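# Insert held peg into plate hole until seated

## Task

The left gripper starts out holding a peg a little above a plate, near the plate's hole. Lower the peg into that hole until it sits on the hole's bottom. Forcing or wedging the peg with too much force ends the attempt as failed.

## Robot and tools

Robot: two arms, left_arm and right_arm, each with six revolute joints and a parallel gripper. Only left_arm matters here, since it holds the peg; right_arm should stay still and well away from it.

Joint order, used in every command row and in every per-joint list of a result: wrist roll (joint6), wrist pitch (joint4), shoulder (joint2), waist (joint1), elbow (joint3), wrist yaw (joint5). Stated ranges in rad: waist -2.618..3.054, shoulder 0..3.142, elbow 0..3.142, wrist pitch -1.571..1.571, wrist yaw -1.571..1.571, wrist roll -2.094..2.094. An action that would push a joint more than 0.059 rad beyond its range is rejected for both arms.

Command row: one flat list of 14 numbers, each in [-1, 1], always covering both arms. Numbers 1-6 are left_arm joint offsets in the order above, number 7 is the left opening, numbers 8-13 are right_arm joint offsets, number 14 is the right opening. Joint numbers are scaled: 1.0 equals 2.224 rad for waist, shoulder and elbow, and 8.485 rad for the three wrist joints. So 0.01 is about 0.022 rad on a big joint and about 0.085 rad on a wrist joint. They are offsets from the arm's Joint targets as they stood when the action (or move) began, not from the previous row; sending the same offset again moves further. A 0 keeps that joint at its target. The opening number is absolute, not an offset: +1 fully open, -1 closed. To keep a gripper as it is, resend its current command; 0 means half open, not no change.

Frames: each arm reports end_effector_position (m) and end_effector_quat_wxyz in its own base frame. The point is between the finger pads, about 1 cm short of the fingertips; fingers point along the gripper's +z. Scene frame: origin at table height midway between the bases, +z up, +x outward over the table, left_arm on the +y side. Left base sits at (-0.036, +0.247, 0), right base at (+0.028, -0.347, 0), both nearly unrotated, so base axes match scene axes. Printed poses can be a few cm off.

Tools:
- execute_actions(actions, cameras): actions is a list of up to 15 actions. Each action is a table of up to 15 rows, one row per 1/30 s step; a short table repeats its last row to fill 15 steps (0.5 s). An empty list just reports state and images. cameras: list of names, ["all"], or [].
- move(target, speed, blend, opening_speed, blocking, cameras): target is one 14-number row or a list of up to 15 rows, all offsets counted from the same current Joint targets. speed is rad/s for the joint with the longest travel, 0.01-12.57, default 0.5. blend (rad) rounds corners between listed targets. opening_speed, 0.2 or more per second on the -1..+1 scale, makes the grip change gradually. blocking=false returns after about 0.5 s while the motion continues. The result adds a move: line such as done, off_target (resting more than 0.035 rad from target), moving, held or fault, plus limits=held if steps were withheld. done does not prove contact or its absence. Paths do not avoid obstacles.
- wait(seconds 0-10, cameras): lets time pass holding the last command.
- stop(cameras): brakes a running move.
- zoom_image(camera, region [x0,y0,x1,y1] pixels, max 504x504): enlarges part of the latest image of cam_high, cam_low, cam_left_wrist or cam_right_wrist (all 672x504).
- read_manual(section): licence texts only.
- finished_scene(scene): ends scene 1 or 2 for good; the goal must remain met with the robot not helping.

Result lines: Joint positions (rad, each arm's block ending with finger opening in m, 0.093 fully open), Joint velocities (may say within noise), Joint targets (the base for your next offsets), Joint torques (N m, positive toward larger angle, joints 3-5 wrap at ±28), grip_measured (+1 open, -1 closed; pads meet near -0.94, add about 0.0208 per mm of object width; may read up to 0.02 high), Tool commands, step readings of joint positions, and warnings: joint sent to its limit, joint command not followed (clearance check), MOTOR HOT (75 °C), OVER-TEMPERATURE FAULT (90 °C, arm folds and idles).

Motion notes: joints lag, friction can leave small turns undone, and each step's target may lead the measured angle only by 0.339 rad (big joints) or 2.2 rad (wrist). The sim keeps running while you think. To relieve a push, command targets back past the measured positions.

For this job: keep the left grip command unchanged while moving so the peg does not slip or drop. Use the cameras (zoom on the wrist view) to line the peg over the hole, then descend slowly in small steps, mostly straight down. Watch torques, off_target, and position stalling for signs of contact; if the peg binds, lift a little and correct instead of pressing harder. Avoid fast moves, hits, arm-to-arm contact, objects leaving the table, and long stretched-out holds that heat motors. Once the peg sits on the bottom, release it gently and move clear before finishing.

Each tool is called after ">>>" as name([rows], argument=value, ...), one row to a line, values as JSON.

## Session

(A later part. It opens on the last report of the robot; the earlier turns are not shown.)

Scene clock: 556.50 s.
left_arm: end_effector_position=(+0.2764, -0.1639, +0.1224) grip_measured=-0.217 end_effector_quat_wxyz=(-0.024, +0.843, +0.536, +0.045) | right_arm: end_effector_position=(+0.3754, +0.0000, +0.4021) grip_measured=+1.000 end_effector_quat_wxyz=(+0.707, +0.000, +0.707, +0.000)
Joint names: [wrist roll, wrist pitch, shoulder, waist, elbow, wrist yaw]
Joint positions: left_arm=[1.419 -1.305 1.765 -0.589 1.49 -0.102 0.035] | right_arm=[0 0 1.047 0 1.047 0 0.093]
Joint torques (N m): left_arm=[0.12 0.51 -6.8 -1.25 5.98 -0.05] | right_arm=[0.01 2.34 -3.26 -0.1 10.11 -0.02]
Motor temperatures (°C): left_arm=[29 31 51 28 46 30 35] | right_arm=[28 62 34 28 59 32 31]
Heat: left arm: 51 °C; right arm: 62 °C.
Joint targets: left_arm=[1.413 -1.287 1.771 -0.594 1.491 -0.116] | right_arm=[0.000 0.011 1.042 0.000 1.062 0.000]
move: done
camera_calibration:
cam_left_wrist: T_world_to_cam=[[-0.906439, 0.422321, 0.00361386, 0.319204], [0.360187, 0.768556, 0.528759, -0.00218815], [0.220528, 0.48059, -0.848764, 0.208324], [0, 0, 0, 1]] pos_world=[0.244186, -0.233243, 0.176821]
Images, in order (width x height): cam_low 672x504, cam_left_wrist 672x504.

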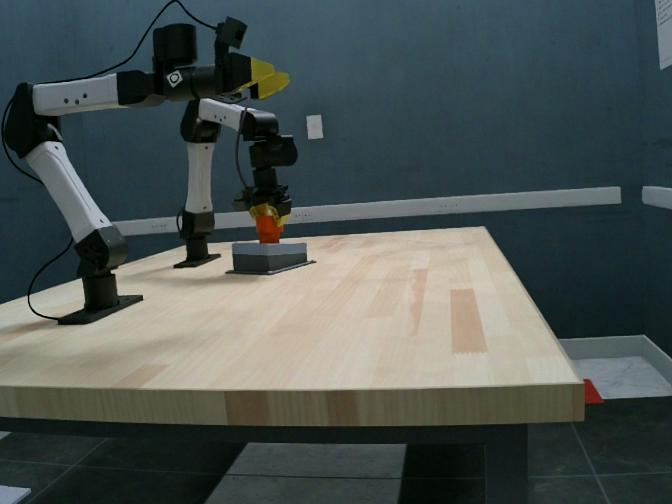

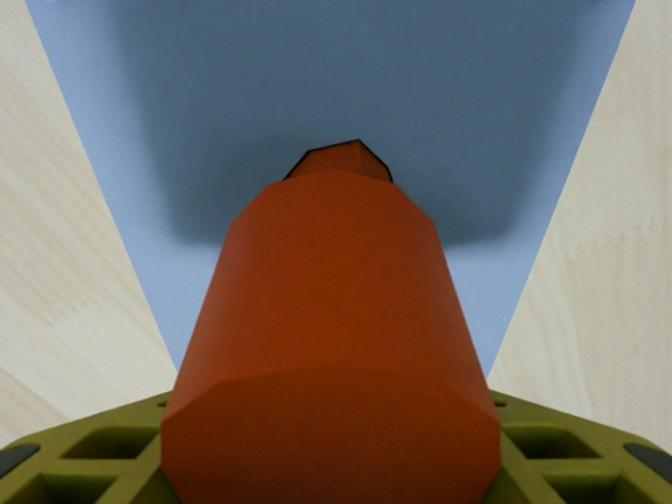

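>>> move(target=[0, 0.00238, 0, -0.0006, -0.00895, 0, -0.921165, 0,0,0,0,0,0,1.0], speed=0.04, cameras=["cam_left_wrist", "cam_low"])

>>> zoom_image(camera="cam_left_wrist", region=[276, 130, 416, 190])

>>> zoom_image(camera="cam_low", region=[240, 205, 300, 255])

Scene clock: 561.27 s.
left_arm: end_effector_position=(+0.2764, -0.1639, +0.1174) grip_measured=-0.217 end_effector_quat_wxyz=(-0.024, +0.843, +0.536, +0.045) | right_arm: end_effector_position=(+0.3754, +0.0000, +0.4021) grip_measured=+1.000 end_effector_quat_wxyz=(+0.707, +0.000, +0.707, +0.000)
Joint names: [wrist roll, wrist pitch, shoulder, waist, elbow, wrist yaw]
Joint positions: left_arm=[1.419 -1.285 1.765 -0.589 1.471 -0.102 0.035] | right_arm=[0 0 1.047 0 1.047 0 0.093]
Joint torques (N m): left_arm=[0.08 0.52 -6.86 -1.13 6.04 -0.12] | right_arm=[0.03 2.3 -3.37 -0.1 10.17 0.09]
Motor temperatures (°C): left_arm=[29 31 51 28 47 30 35] | right_arm=[28 62 34 28 59 32 31]
Heat: left arm: 51 °C; right arm: 62 °C.
Joint targets: left_arm=[1.413 -1.267 1.771 -0.595 1.472 -0.116] | right_arm=[0.000 0.011 1.042 0.000 1.062 0.000]
move: done
camera_calibration:
cam_left_wrist: T_world_to_cam=[[-0.906446, 0.422311, 0.00287462, 0.319255], [0.359853, 0.768789, 0.528649, 0.000645205], [0.221044, 0.480226, -0.848836, 0.203905], [0, 0, 0, 1]] pos_world=[0.244084, -0.233242, 0.171823]
Images, in order (width x height): cam_low 672x504, cam_left_wrist 672x504.

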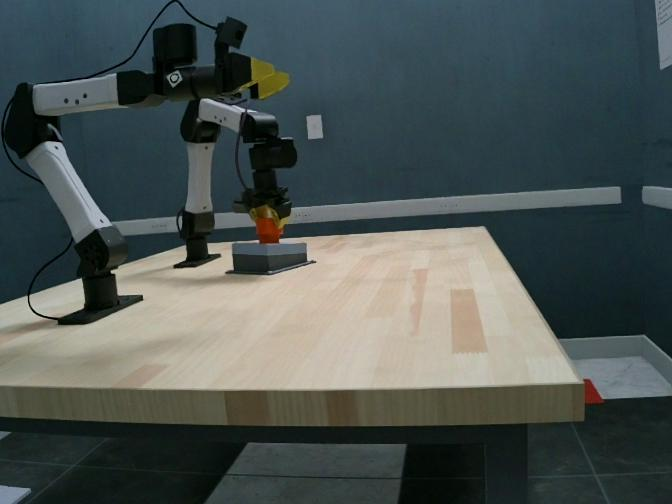

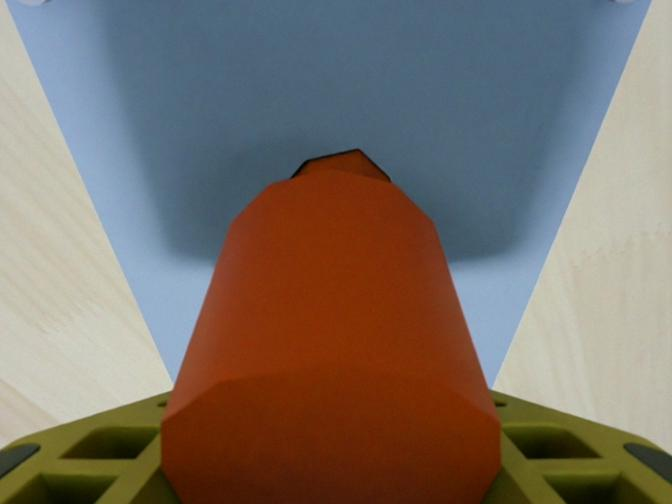

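Scaled by 3.600 from the camera's 672x504 image, which has a finer 960x720 frame.

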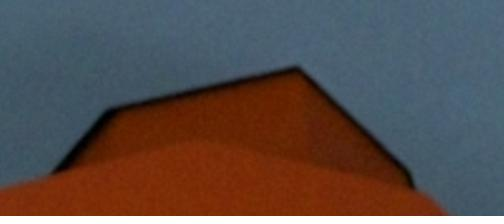

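Scaled by 8.400 from the camera's 672x504 image, which has a finer 960x720 frame.

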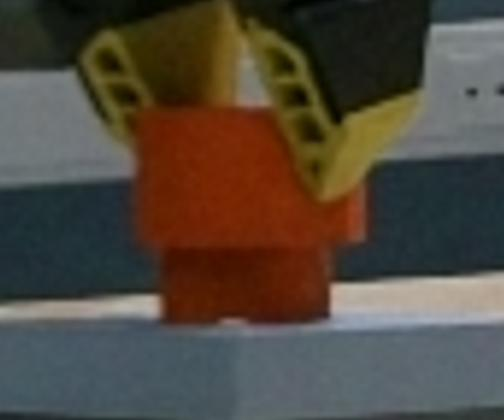

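>>> move(target=[0, 0.00196, 0, -0.0011, -0.00715, 0, -0.921165, 0,0,0,0,0,0,1.0], speed=0.04, cameras=["cam_left_wrist", "cam_low"])

>>> zoom_image(camera="cam_left_wrist", region=[276, 130, 416, 190])

>>> zoom_image(camera="cam_low", region=[240, 205, 300, 255])

Scene clock: 566.10 s.
left_arm: end_effector_position=(+0.2756, -0.1649, +0.1134) grip_measured=-0.217 end_effector_quat_wxyz=(-0.024, +0.844, +0.534, +0.045) | right_arm: end_effector_position=(+0.3754, +0.0000, +0.4021) grip_measured=+1.000 end_effector_quat_wxyz=(+0.707, +0.000, +0.707, +0.000)
Joint names: [wrist roll, wrist pitch, shoulder, waist, elbow, wrist yaw]
Joint positions: left_arm=[1.419 -1.268 1.765 -0.592 1.455 -0.102 0.035] | right_arm=[0 0 1.047 0 1.047 0 0.093]
Joint torques (N m): left_arm=[0.11 0.58 -6.8 -1.1 5.83 -0.07] | right_arm=[0.02 2.34 -3.06 -0.24 10.19 0]
Motor temperatures (°C): left_arm=[29 31 51 28 46 30 35] | right_arm=[28 62 34 28 59 32 31]
Heat: left arm: 51 °C; right arm: 62 °C.
Joint targets: left_arm=[1.413 -1.251 1.771 -0.597 1.456 -0.116] | right_arm=[0.000 0.011 1.042 0.000 1.062 0.000]
move: done
camera_calibration:
cam_left_wrist: T_world_to_cam=[[-0.904805, 0.425818, 0.00248218, 0.319173], [0.362655, 0.767512, 0.528589, 0.00276826], [0.223178, 0.479171, -0.848874, 0.200358], [0, 0, 0, 1]] pos_world=[0.24307, -0.23404, 0.167823]
Images, in order (width x height): cam_low 672x504, cam_left_wrist 672x504.

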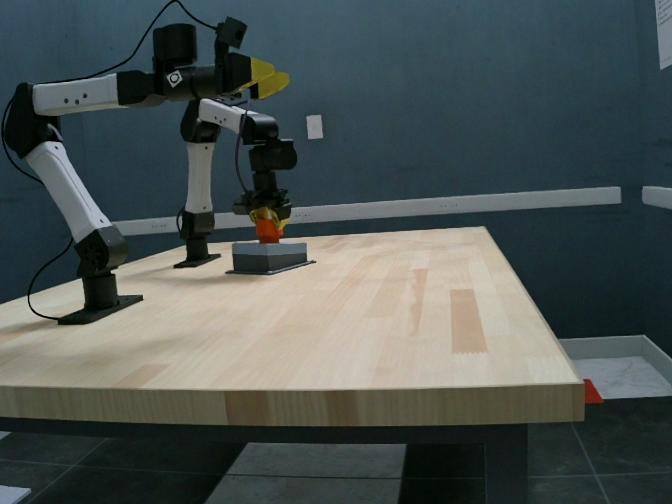

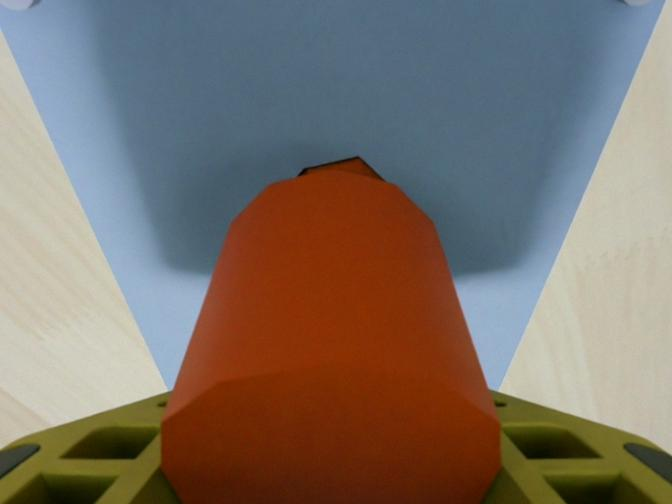

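Scaled by 3.600 from the camera's 672x504 image, which has a finer 960x720 frame.

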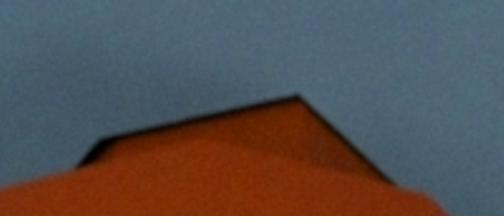

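Scaled by 8.400 from the camera's 672x504 image, which has a finer 960x720 frame.

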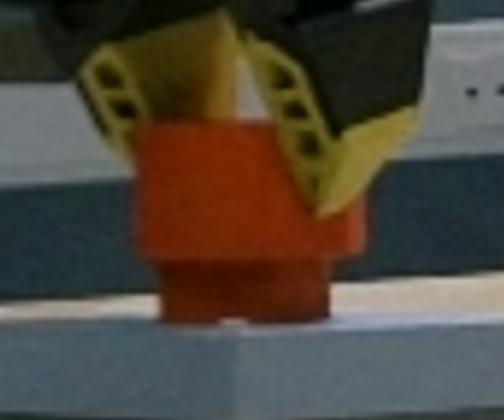

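>>> move(target=[0, 0.00204, 0, -0.0007, -0.00715, 0, -0.921165, 0,0,0,0,0,0,1.0], speed=0.04, cameras=["cam_left_wrist", "cam_low"])

>>> zoom_image(camera="cam_left_wrist", region=[276, 130, 416, 190])

>>> zoom_image(camera="cam_low", region=[240, 205, 300, 255])

Scene clock: 570.17 s.
left_arm: end_effector_position=(+0.2757, -0.1649, +0.1095) grip_measured=-0.217 end_effector_quat_wxyz=(-0.023, +0.844, +0.535, +0.045) | right_arm: end_effector_position=(+0.3754, +0.0000, +0.4021) grip_measured=+1.000 end_effector_quat_wxyz=(+0.707, +0.000, +0.707, +0.000)
Joint names: [wrist roll, wrist pitch, shoulder, waist, elbow, wrist yaw]
Joint positions: left_arm=[1.419 -1.251 1.765 -0.592 1.439 -0.102 0.035] | right_arm=[0 0 1.047 0 1.047 0 0.093]
Joint torques (N m): left_arm=[0.11 0.5 -6.63 -0.84 5.87 -0.1] | right_arm=[-0.02 2.32 -3.33 -0.17 10.21 0]
Motor temperatures (°C): left_arm=[29 31 51 28 47 30 35] | right_arm=[28 62 34 28 59 32 31]
Heat: left arm: 51 °C; right arm: 62 °C.
Joint targets: left_arm=[1.413 -1.233 1.771 -0.599 1.439 -0.116] | right_arm=[0.000 0.011 1.042 0.000 1.062 0.000]
move: done
camera_calibration:
cam_left_wrist: T_world_to_cam=[[-0.904827, 0.42578, 0.000516426, 0.319585], [0.361749, 0.768113, 0.528338, 0.00519312], [0.224559, 0.478241, -0.849034, 0.1965], [0, 0, 0, 1]] pos_world=[0.243164, -0.234036, 0.163927]
Images, in order (width x height): cam_low 672x504, cam_left_wrist 672x504.

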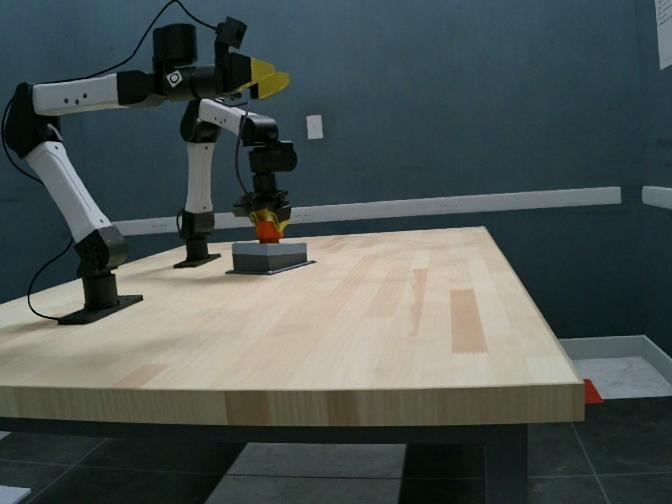

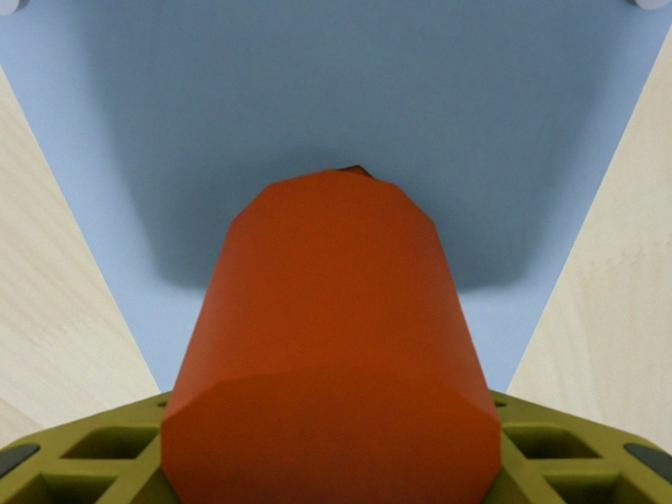

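Scaled by 3.600 from the camera's 672x504 image, which has a finer 960x720 frame.

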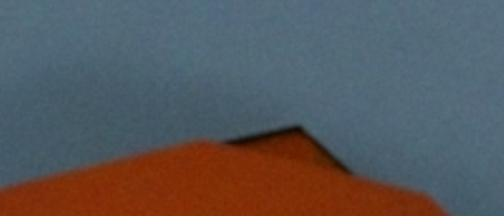

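Scaled by 8.400 from the camera's 672x504 image, which has a finer 960x720 frame.

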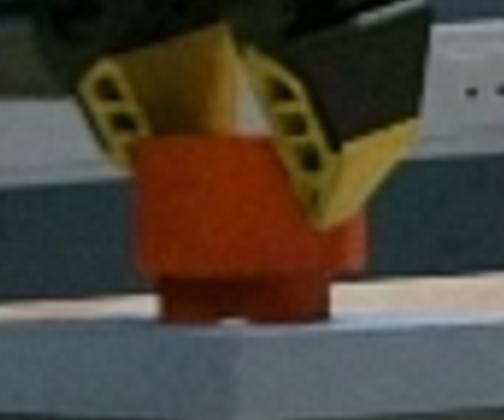

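>>> move(target=[0, 0.00199, 0, -0.0007, -0.00715, 0, -0.921165, 0,0,0,0,0,0,1.0], speed=0.04, cameras=["cam_left_wrist", "cam_low"])

>>> zoom_image(camera="cam_low", region=[240, 205, 300, 255])

>>> zoom_image(camera="cam_left_wrist", region=[190, 140, 470, 340])

Scene clock: 573.83 s.
left_arm: end_effector_position=(+0.2754, -0.1659, +0.1083) grip_measured=-0.217 end_effector_quat_wxyz=(-0.022, +0.844, +0.533, +0.046) | right_arm: end_effector_position=(+0.3754, +0.0000, +0.4021) grip_measured=+1.000 end_effector_quat_wxyz=(+0.707, +0.000, +0.707, +0.000)
Joint names: [wrist roll, wrist pitch, shoulder, waist, elbow, wrist yaw]
Joint positions: left_arm=[1.419 -1.245 1.765 -0.595 1.434 -0.102 0.035] | right_arm=[0 0 1.047 0 1.047 0 0.093]
Joint torques (N m): left_arm=[0.09 0.69 -6.87 -1.01 4.97 -0.12] | right_arm=[0.11 2.27 -3.19 -0.1 9.88 0]
Motor temperatures (°C): left_arm=[29 31 51 28 47 30 35] | right_arm=[28 62 34 28 59 32 31]
Heat: left arm: 51 °C; right arm: 62 °C.
Joint targets: left_arm=[1.413 -1.216 1.771 -0.600 1.424 -0.116] | right_arm=[0.000 0.011 1.042 0.000 1.062 0.000]
move: done
camera_calibration:
cam_left_wrist: T_world_to_cam=[[-0.903517, 0.428553, -0.000530305, 0.319827], [0.363639, 0.767312, 0.528203, 0.00614901], [0.22677, 0.477047, -0.849118, 0.195269], [0, 0, 0, 1]] pos_world=[0.242452, -0.234934, 0.162728]
Images, in order (width x height): cam_low 672x504, cam_left_wrist 672x504.

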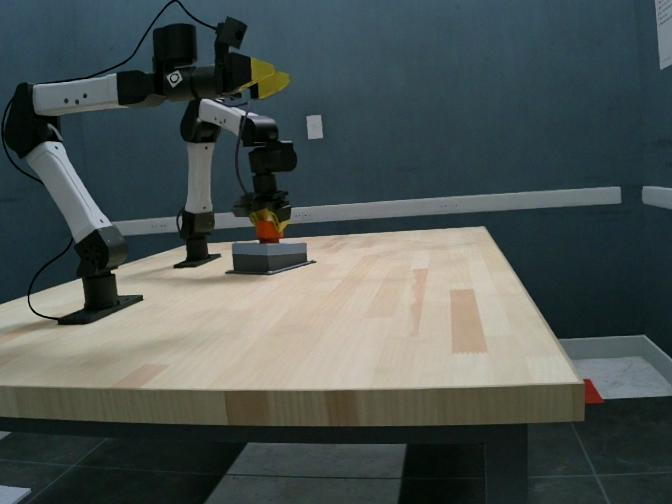

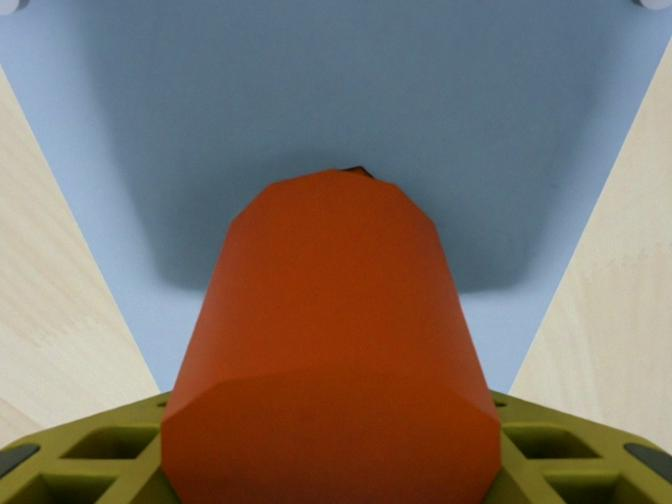

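Scaled by 8.400 from the camera's 672x504 image, which has a finer 960x720 frame.

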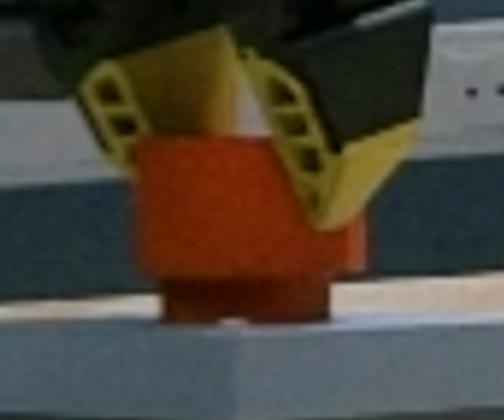

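Scaled by 1.800 from the camera's 672x504 image, which has a finer 960x720 frame.

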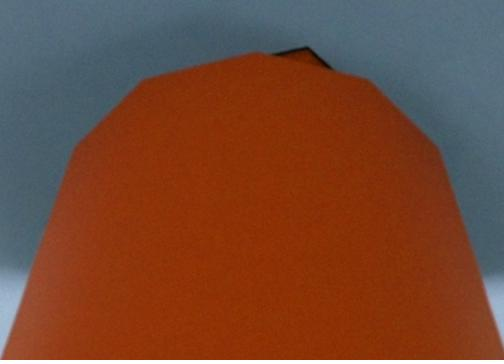

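>>> move(target=[0, 0.0007, 0, 0, -0.0027, 0, -0.921165, 0,0,0,0,0,0,1.0], speed=0.04, cameras=["cam_left_wrist", "cam_low"])

>>> zoom_image(camera="cam_low", region=[240, 205, 300, 255])

>>> zoom_image(camera="cam_left_wrist", region=[276, 130, 416, 230])

Scene clock: 580.97 s.
left_arm: end_effector_position=(+0.2754, -0.1659, +0.1081) grip_measured=-0.217 end_effector_quat_wxyz=(-0.022, +0.844, +0.533, +0.046) | right_arm: end_effector_position=(+0.3754, +0.0000, +0.4021) grip_measured=+1.000 end_effector_quat_wxyz=(+0.707, +0.000, +0.707, +0.000)
Joint names: [wrist roll, wrist pitch, shoulder, waist, elbow, wrist yaw]
Joint positions: left_arm=[1.419 -1.244 1.765 -0.595 1.434 -0.102 0.035] | right_arm=[0 0 1.047 0 1.047 0 0.093]
Joint torques (N m): left_arm=[0.03 0.73 -6.61 -0.94 4.29 -0.07] | right_arm=[0.03 2.32 -3.1 0.05 10.07 -0.05]
Motor temperatures (°C): left_arm=[29 31 51 28 46 30 35] | right_arm=[28 62 34 28 59 32 31]
Heat: left arm: 51 °C; right arm: 62 °C.
Joint targets: left_arm=[1.413 -1.211 1.771 -0.600 1.418 -0.116] | right_arm=[0.000 0.011 1.042 0.000 1.062 0.000]
move: done
camera_calibration:
cam_left_wrist: T_world_to_cam=[[-0.903517, 0.428553, -0.000530305, 0.319784], [0.363639, 0.767312, 0.528203, 0.0061251], [0.22677, 0.477047, -0.849118, 0.195137], [0, 0, 0, 1]] pos_world=[0.242452, -0.234834, 0.162628]
Images, in order (width x height): cam_low 672x504, cam_left_wrist 672x504.

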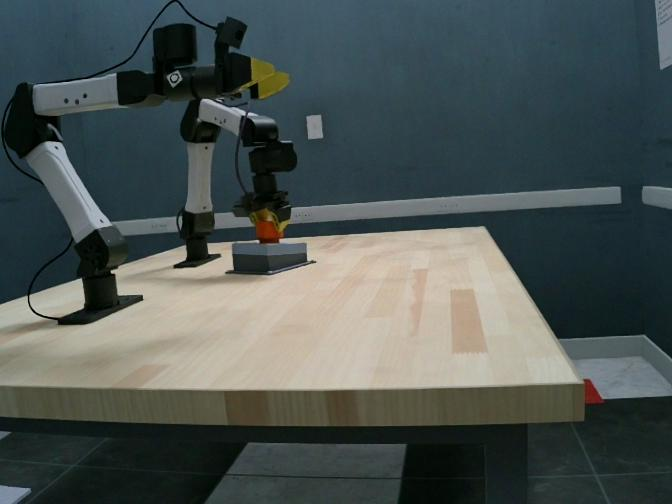

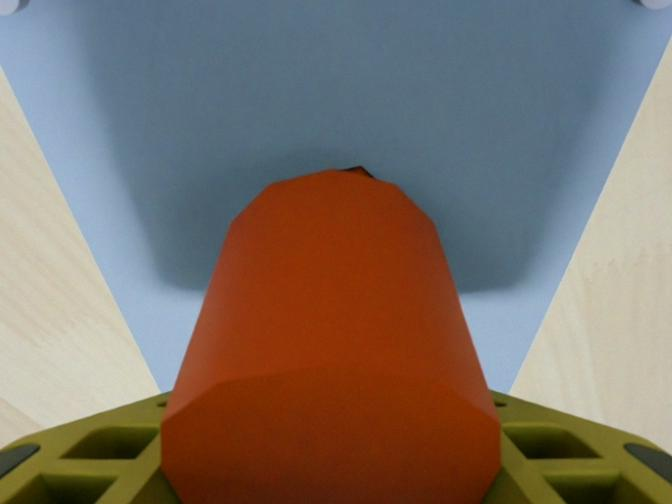

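Scaled by 8.400 from the camera's 672x504 image, which has a finer 960x720 frame.

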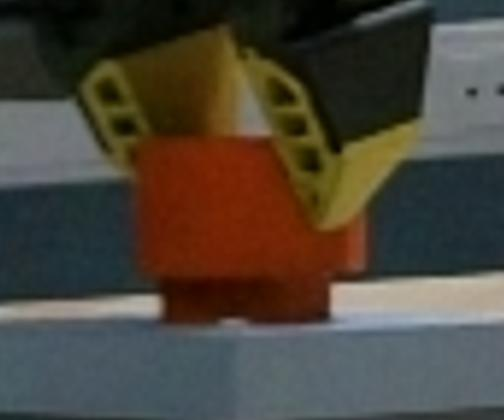

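Scaled by 3.600 from the camera's 672x504 image, which has a finer 960x720 frame.

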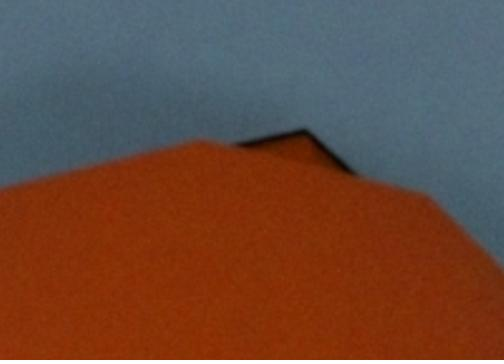

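>>> move([
  [0, -0.0014, 0, 0, 0.0054, 0, -0.921165, 0,0,0,0,0,0,1.0],
  [0, -0.0014, 0, 0, 0.0054, 0, 0.5, 0,0,0,0,0,0,1.0],
], speed=0.04, opening_speed=0.5, cameras=["cam_left_wrist", "cam_low"])

>>> zoom_image(camera="cam_low", region=[240, 205, 300, 255])

>>> zoom_image(camera="cam_left_wrist", region=[276, 130, 416, 230])

Scene clock: 588.87 s.
left_arm: end_effector_position=(+0.2763, -0.1659, +0.1082) grip_measured=+0.498 end_effector_quat_wxyz=(-0.021, +0.844, +0.533, +0.048) | right_arm: end_effector_position=(+0.3754, +0.0000, +0.4021) grip_measured=+1.000 end_effector_quat_wxyz=(+0.707, +0.000, +0.707, +0.000)
Joint names: [wrist roll, wrist pitch, shoulder, waist, elbow, wrist yaw]
Joint positions: left_arm=[1.419 -1.241 1.765 -0.595 1.434 -0.105 0.069] | right_arm=[0 0 1.047 0 1.047 0 0.093]
Joint torques (N m): left_arm=[0.06 0.51 -6.82 -1.05 5.56 -0.03] | right_arm=[-0.07 2.32 -3.28 -0.4 9.88 -0.02]
Motor temperatures (°C): left_arm=[29 31 51 28 46 30 35] | right_arm=[28 62 34 28 59 32 31]
Heat: left arm: 51 °C; right arm: 62 °C.
Joint targets: left_arm=[1.413 -1.222 1.771 -0.600 1.430 -0.116] | right_arm=[0.000 0.011 1.042 0.000 1.062 0.000]
move: done
camera_calibration:
cam_left_wrist: T_world_to_cam=[[-0.903667, 0.428213, -0.00439404, 0.321121], [0.36093, 0.76712, 0.530337, 0.00629241], [0.230468, 0.477662, -0.847776, 0.193862], [0, 0, 0, 1]] pos_world=[0.243236, -0.234936, 0.162426]
Images, in order (width x height): cam_low 672x504, cam_left_wrist 672x504.

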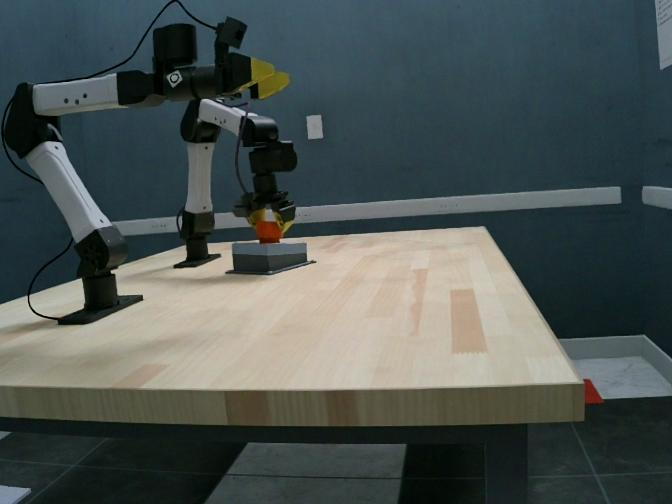

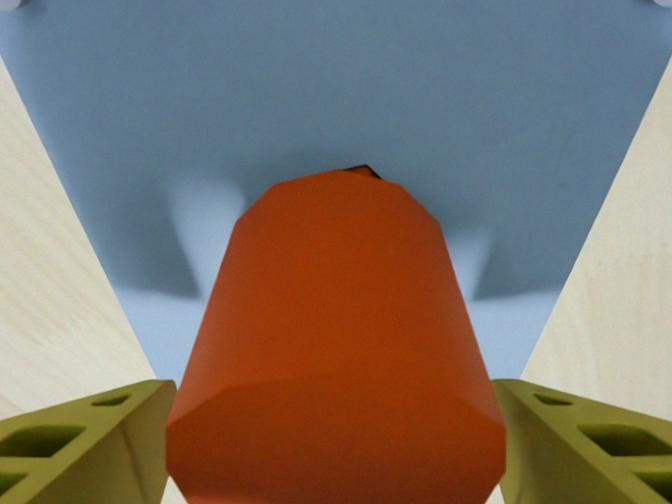

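Scaled by 8.400 from the camera's 672x504 image, which has a finer 960x720 frame.

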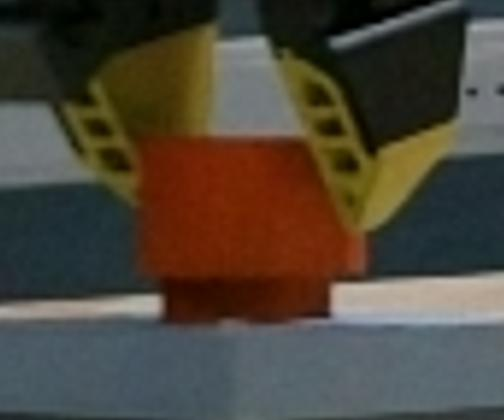

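Scaled by 3.600 from the camera's 672x504 image, which has a finer 960x720 frame.

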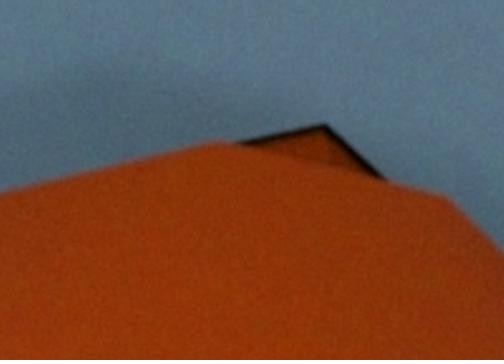

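>>> move([
  [0, 0, 0, 0, 0, 0, 0.9, 0,0,0,0,0,0,1.0],
  [0, -0.0236, 0, 0, 0.09, 0, 0.9, 0,0,0,0,0,0,1.0],
], speed=[0.1, 0.2], opening_speed=1.0, cameras=["cam_left_wrist", "cam_low", "cam_high"])

>>> zoom_image(camera="cam_low", region=[230, 195, 310, 275])

>>> zoom_image(camera="cam_left_wrist", region=[170, 80, 500, 330])

Scene clock: 596.57 s.
left_arm: end_effector_position=(+0.2776, -0.1668, +0.1509) grip_measured=+0.897 end_effector_quat_wxyz=(-0.019, +0.844, +0.534, +0.049) | right_arm: end_effector_position=(+0.3754, +0.0000, +0.4021) grip_measured=+1.000 end_effector_quat_wxyz=(+0.707, +0.000, +0.707, +0.000)
Joint names: [wrist roll, wrist pitch, shoulder, waist, elbow, wrist yaw]
Joint positions: left_arm=[1.419 -1.405 1.765 -0.595 1.603 -0.105 0.088] | right_arm=[0 0 1.047 0 1.047 0 0.093]
Joint torques (N m): left_arm=[0.02 0.19 -6.91 -1.02 8.1 -0.13] | right_arm=[0.06 2.32 -3.12 -0.39 10.26 0.08]
Motor temperatures (°C): left_arm=[29 31 51 28 47 30 34] | right_arm=[28 62 34 28 59 32 31]
Heat: left arm: 51 °C; right arm: 62 °C.
Joint targets: left_arm=[1.413 -1.422 1.771 -0.600 1.630 -0.116] | right_arm=[0.000 0.011 1.042 0.000 1.062 0.000]
move: done
camera_calibration:
cam_left_wrist: T_world_to_cam=[[-0.903616, 0.428234, -0.0097155, 0.323668], [0.358614, 0.768725, 0.529583, -0.0151747], [0.234254, 0.475056, -0.848202, 0.228782], [0, 0, 0, 1]] pos_world=[0.24432, -0.235625, 0.205235]
Images, in order (width x height): cam_high 672x504, cam_low 672x504, cam_left_wrist 672x504.

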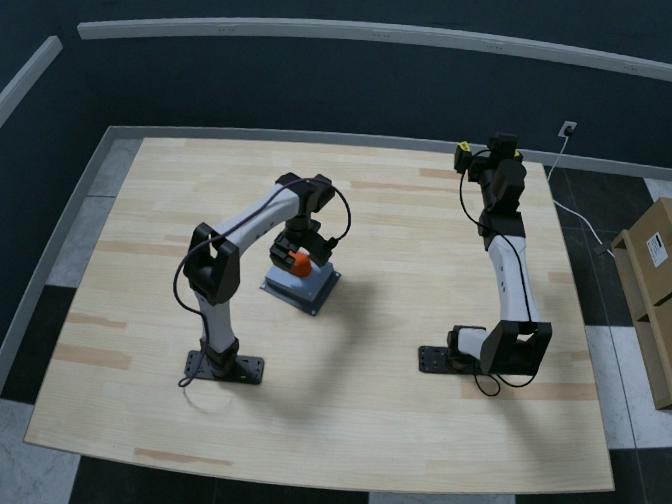

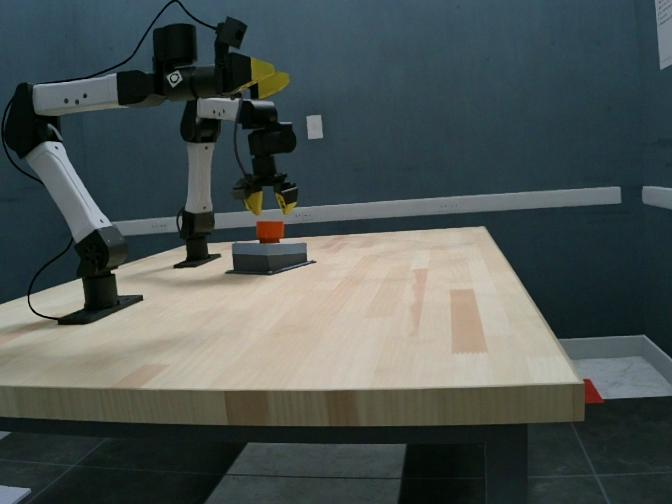

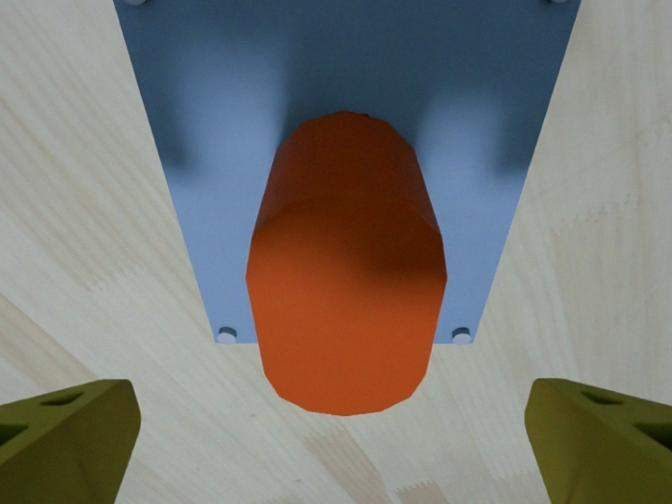

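Scaled by 6.300 from the camera's 672x504 image, which has a finer 960x720 frame.

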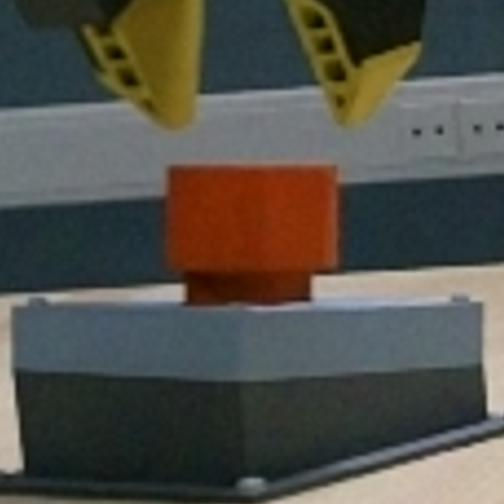

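Scaled by 1.527 from the camera's 672x504 image, which has a finer 960x720 frame.

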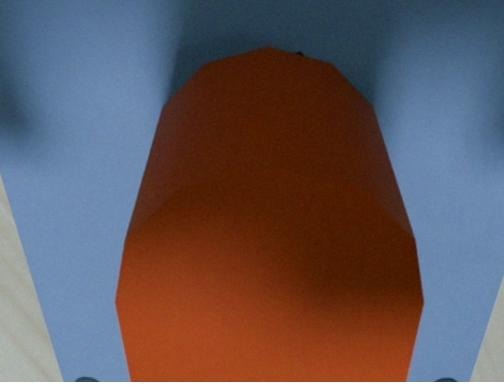

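>>> finished_scene(scene=1)

The scene is finished: the task was done.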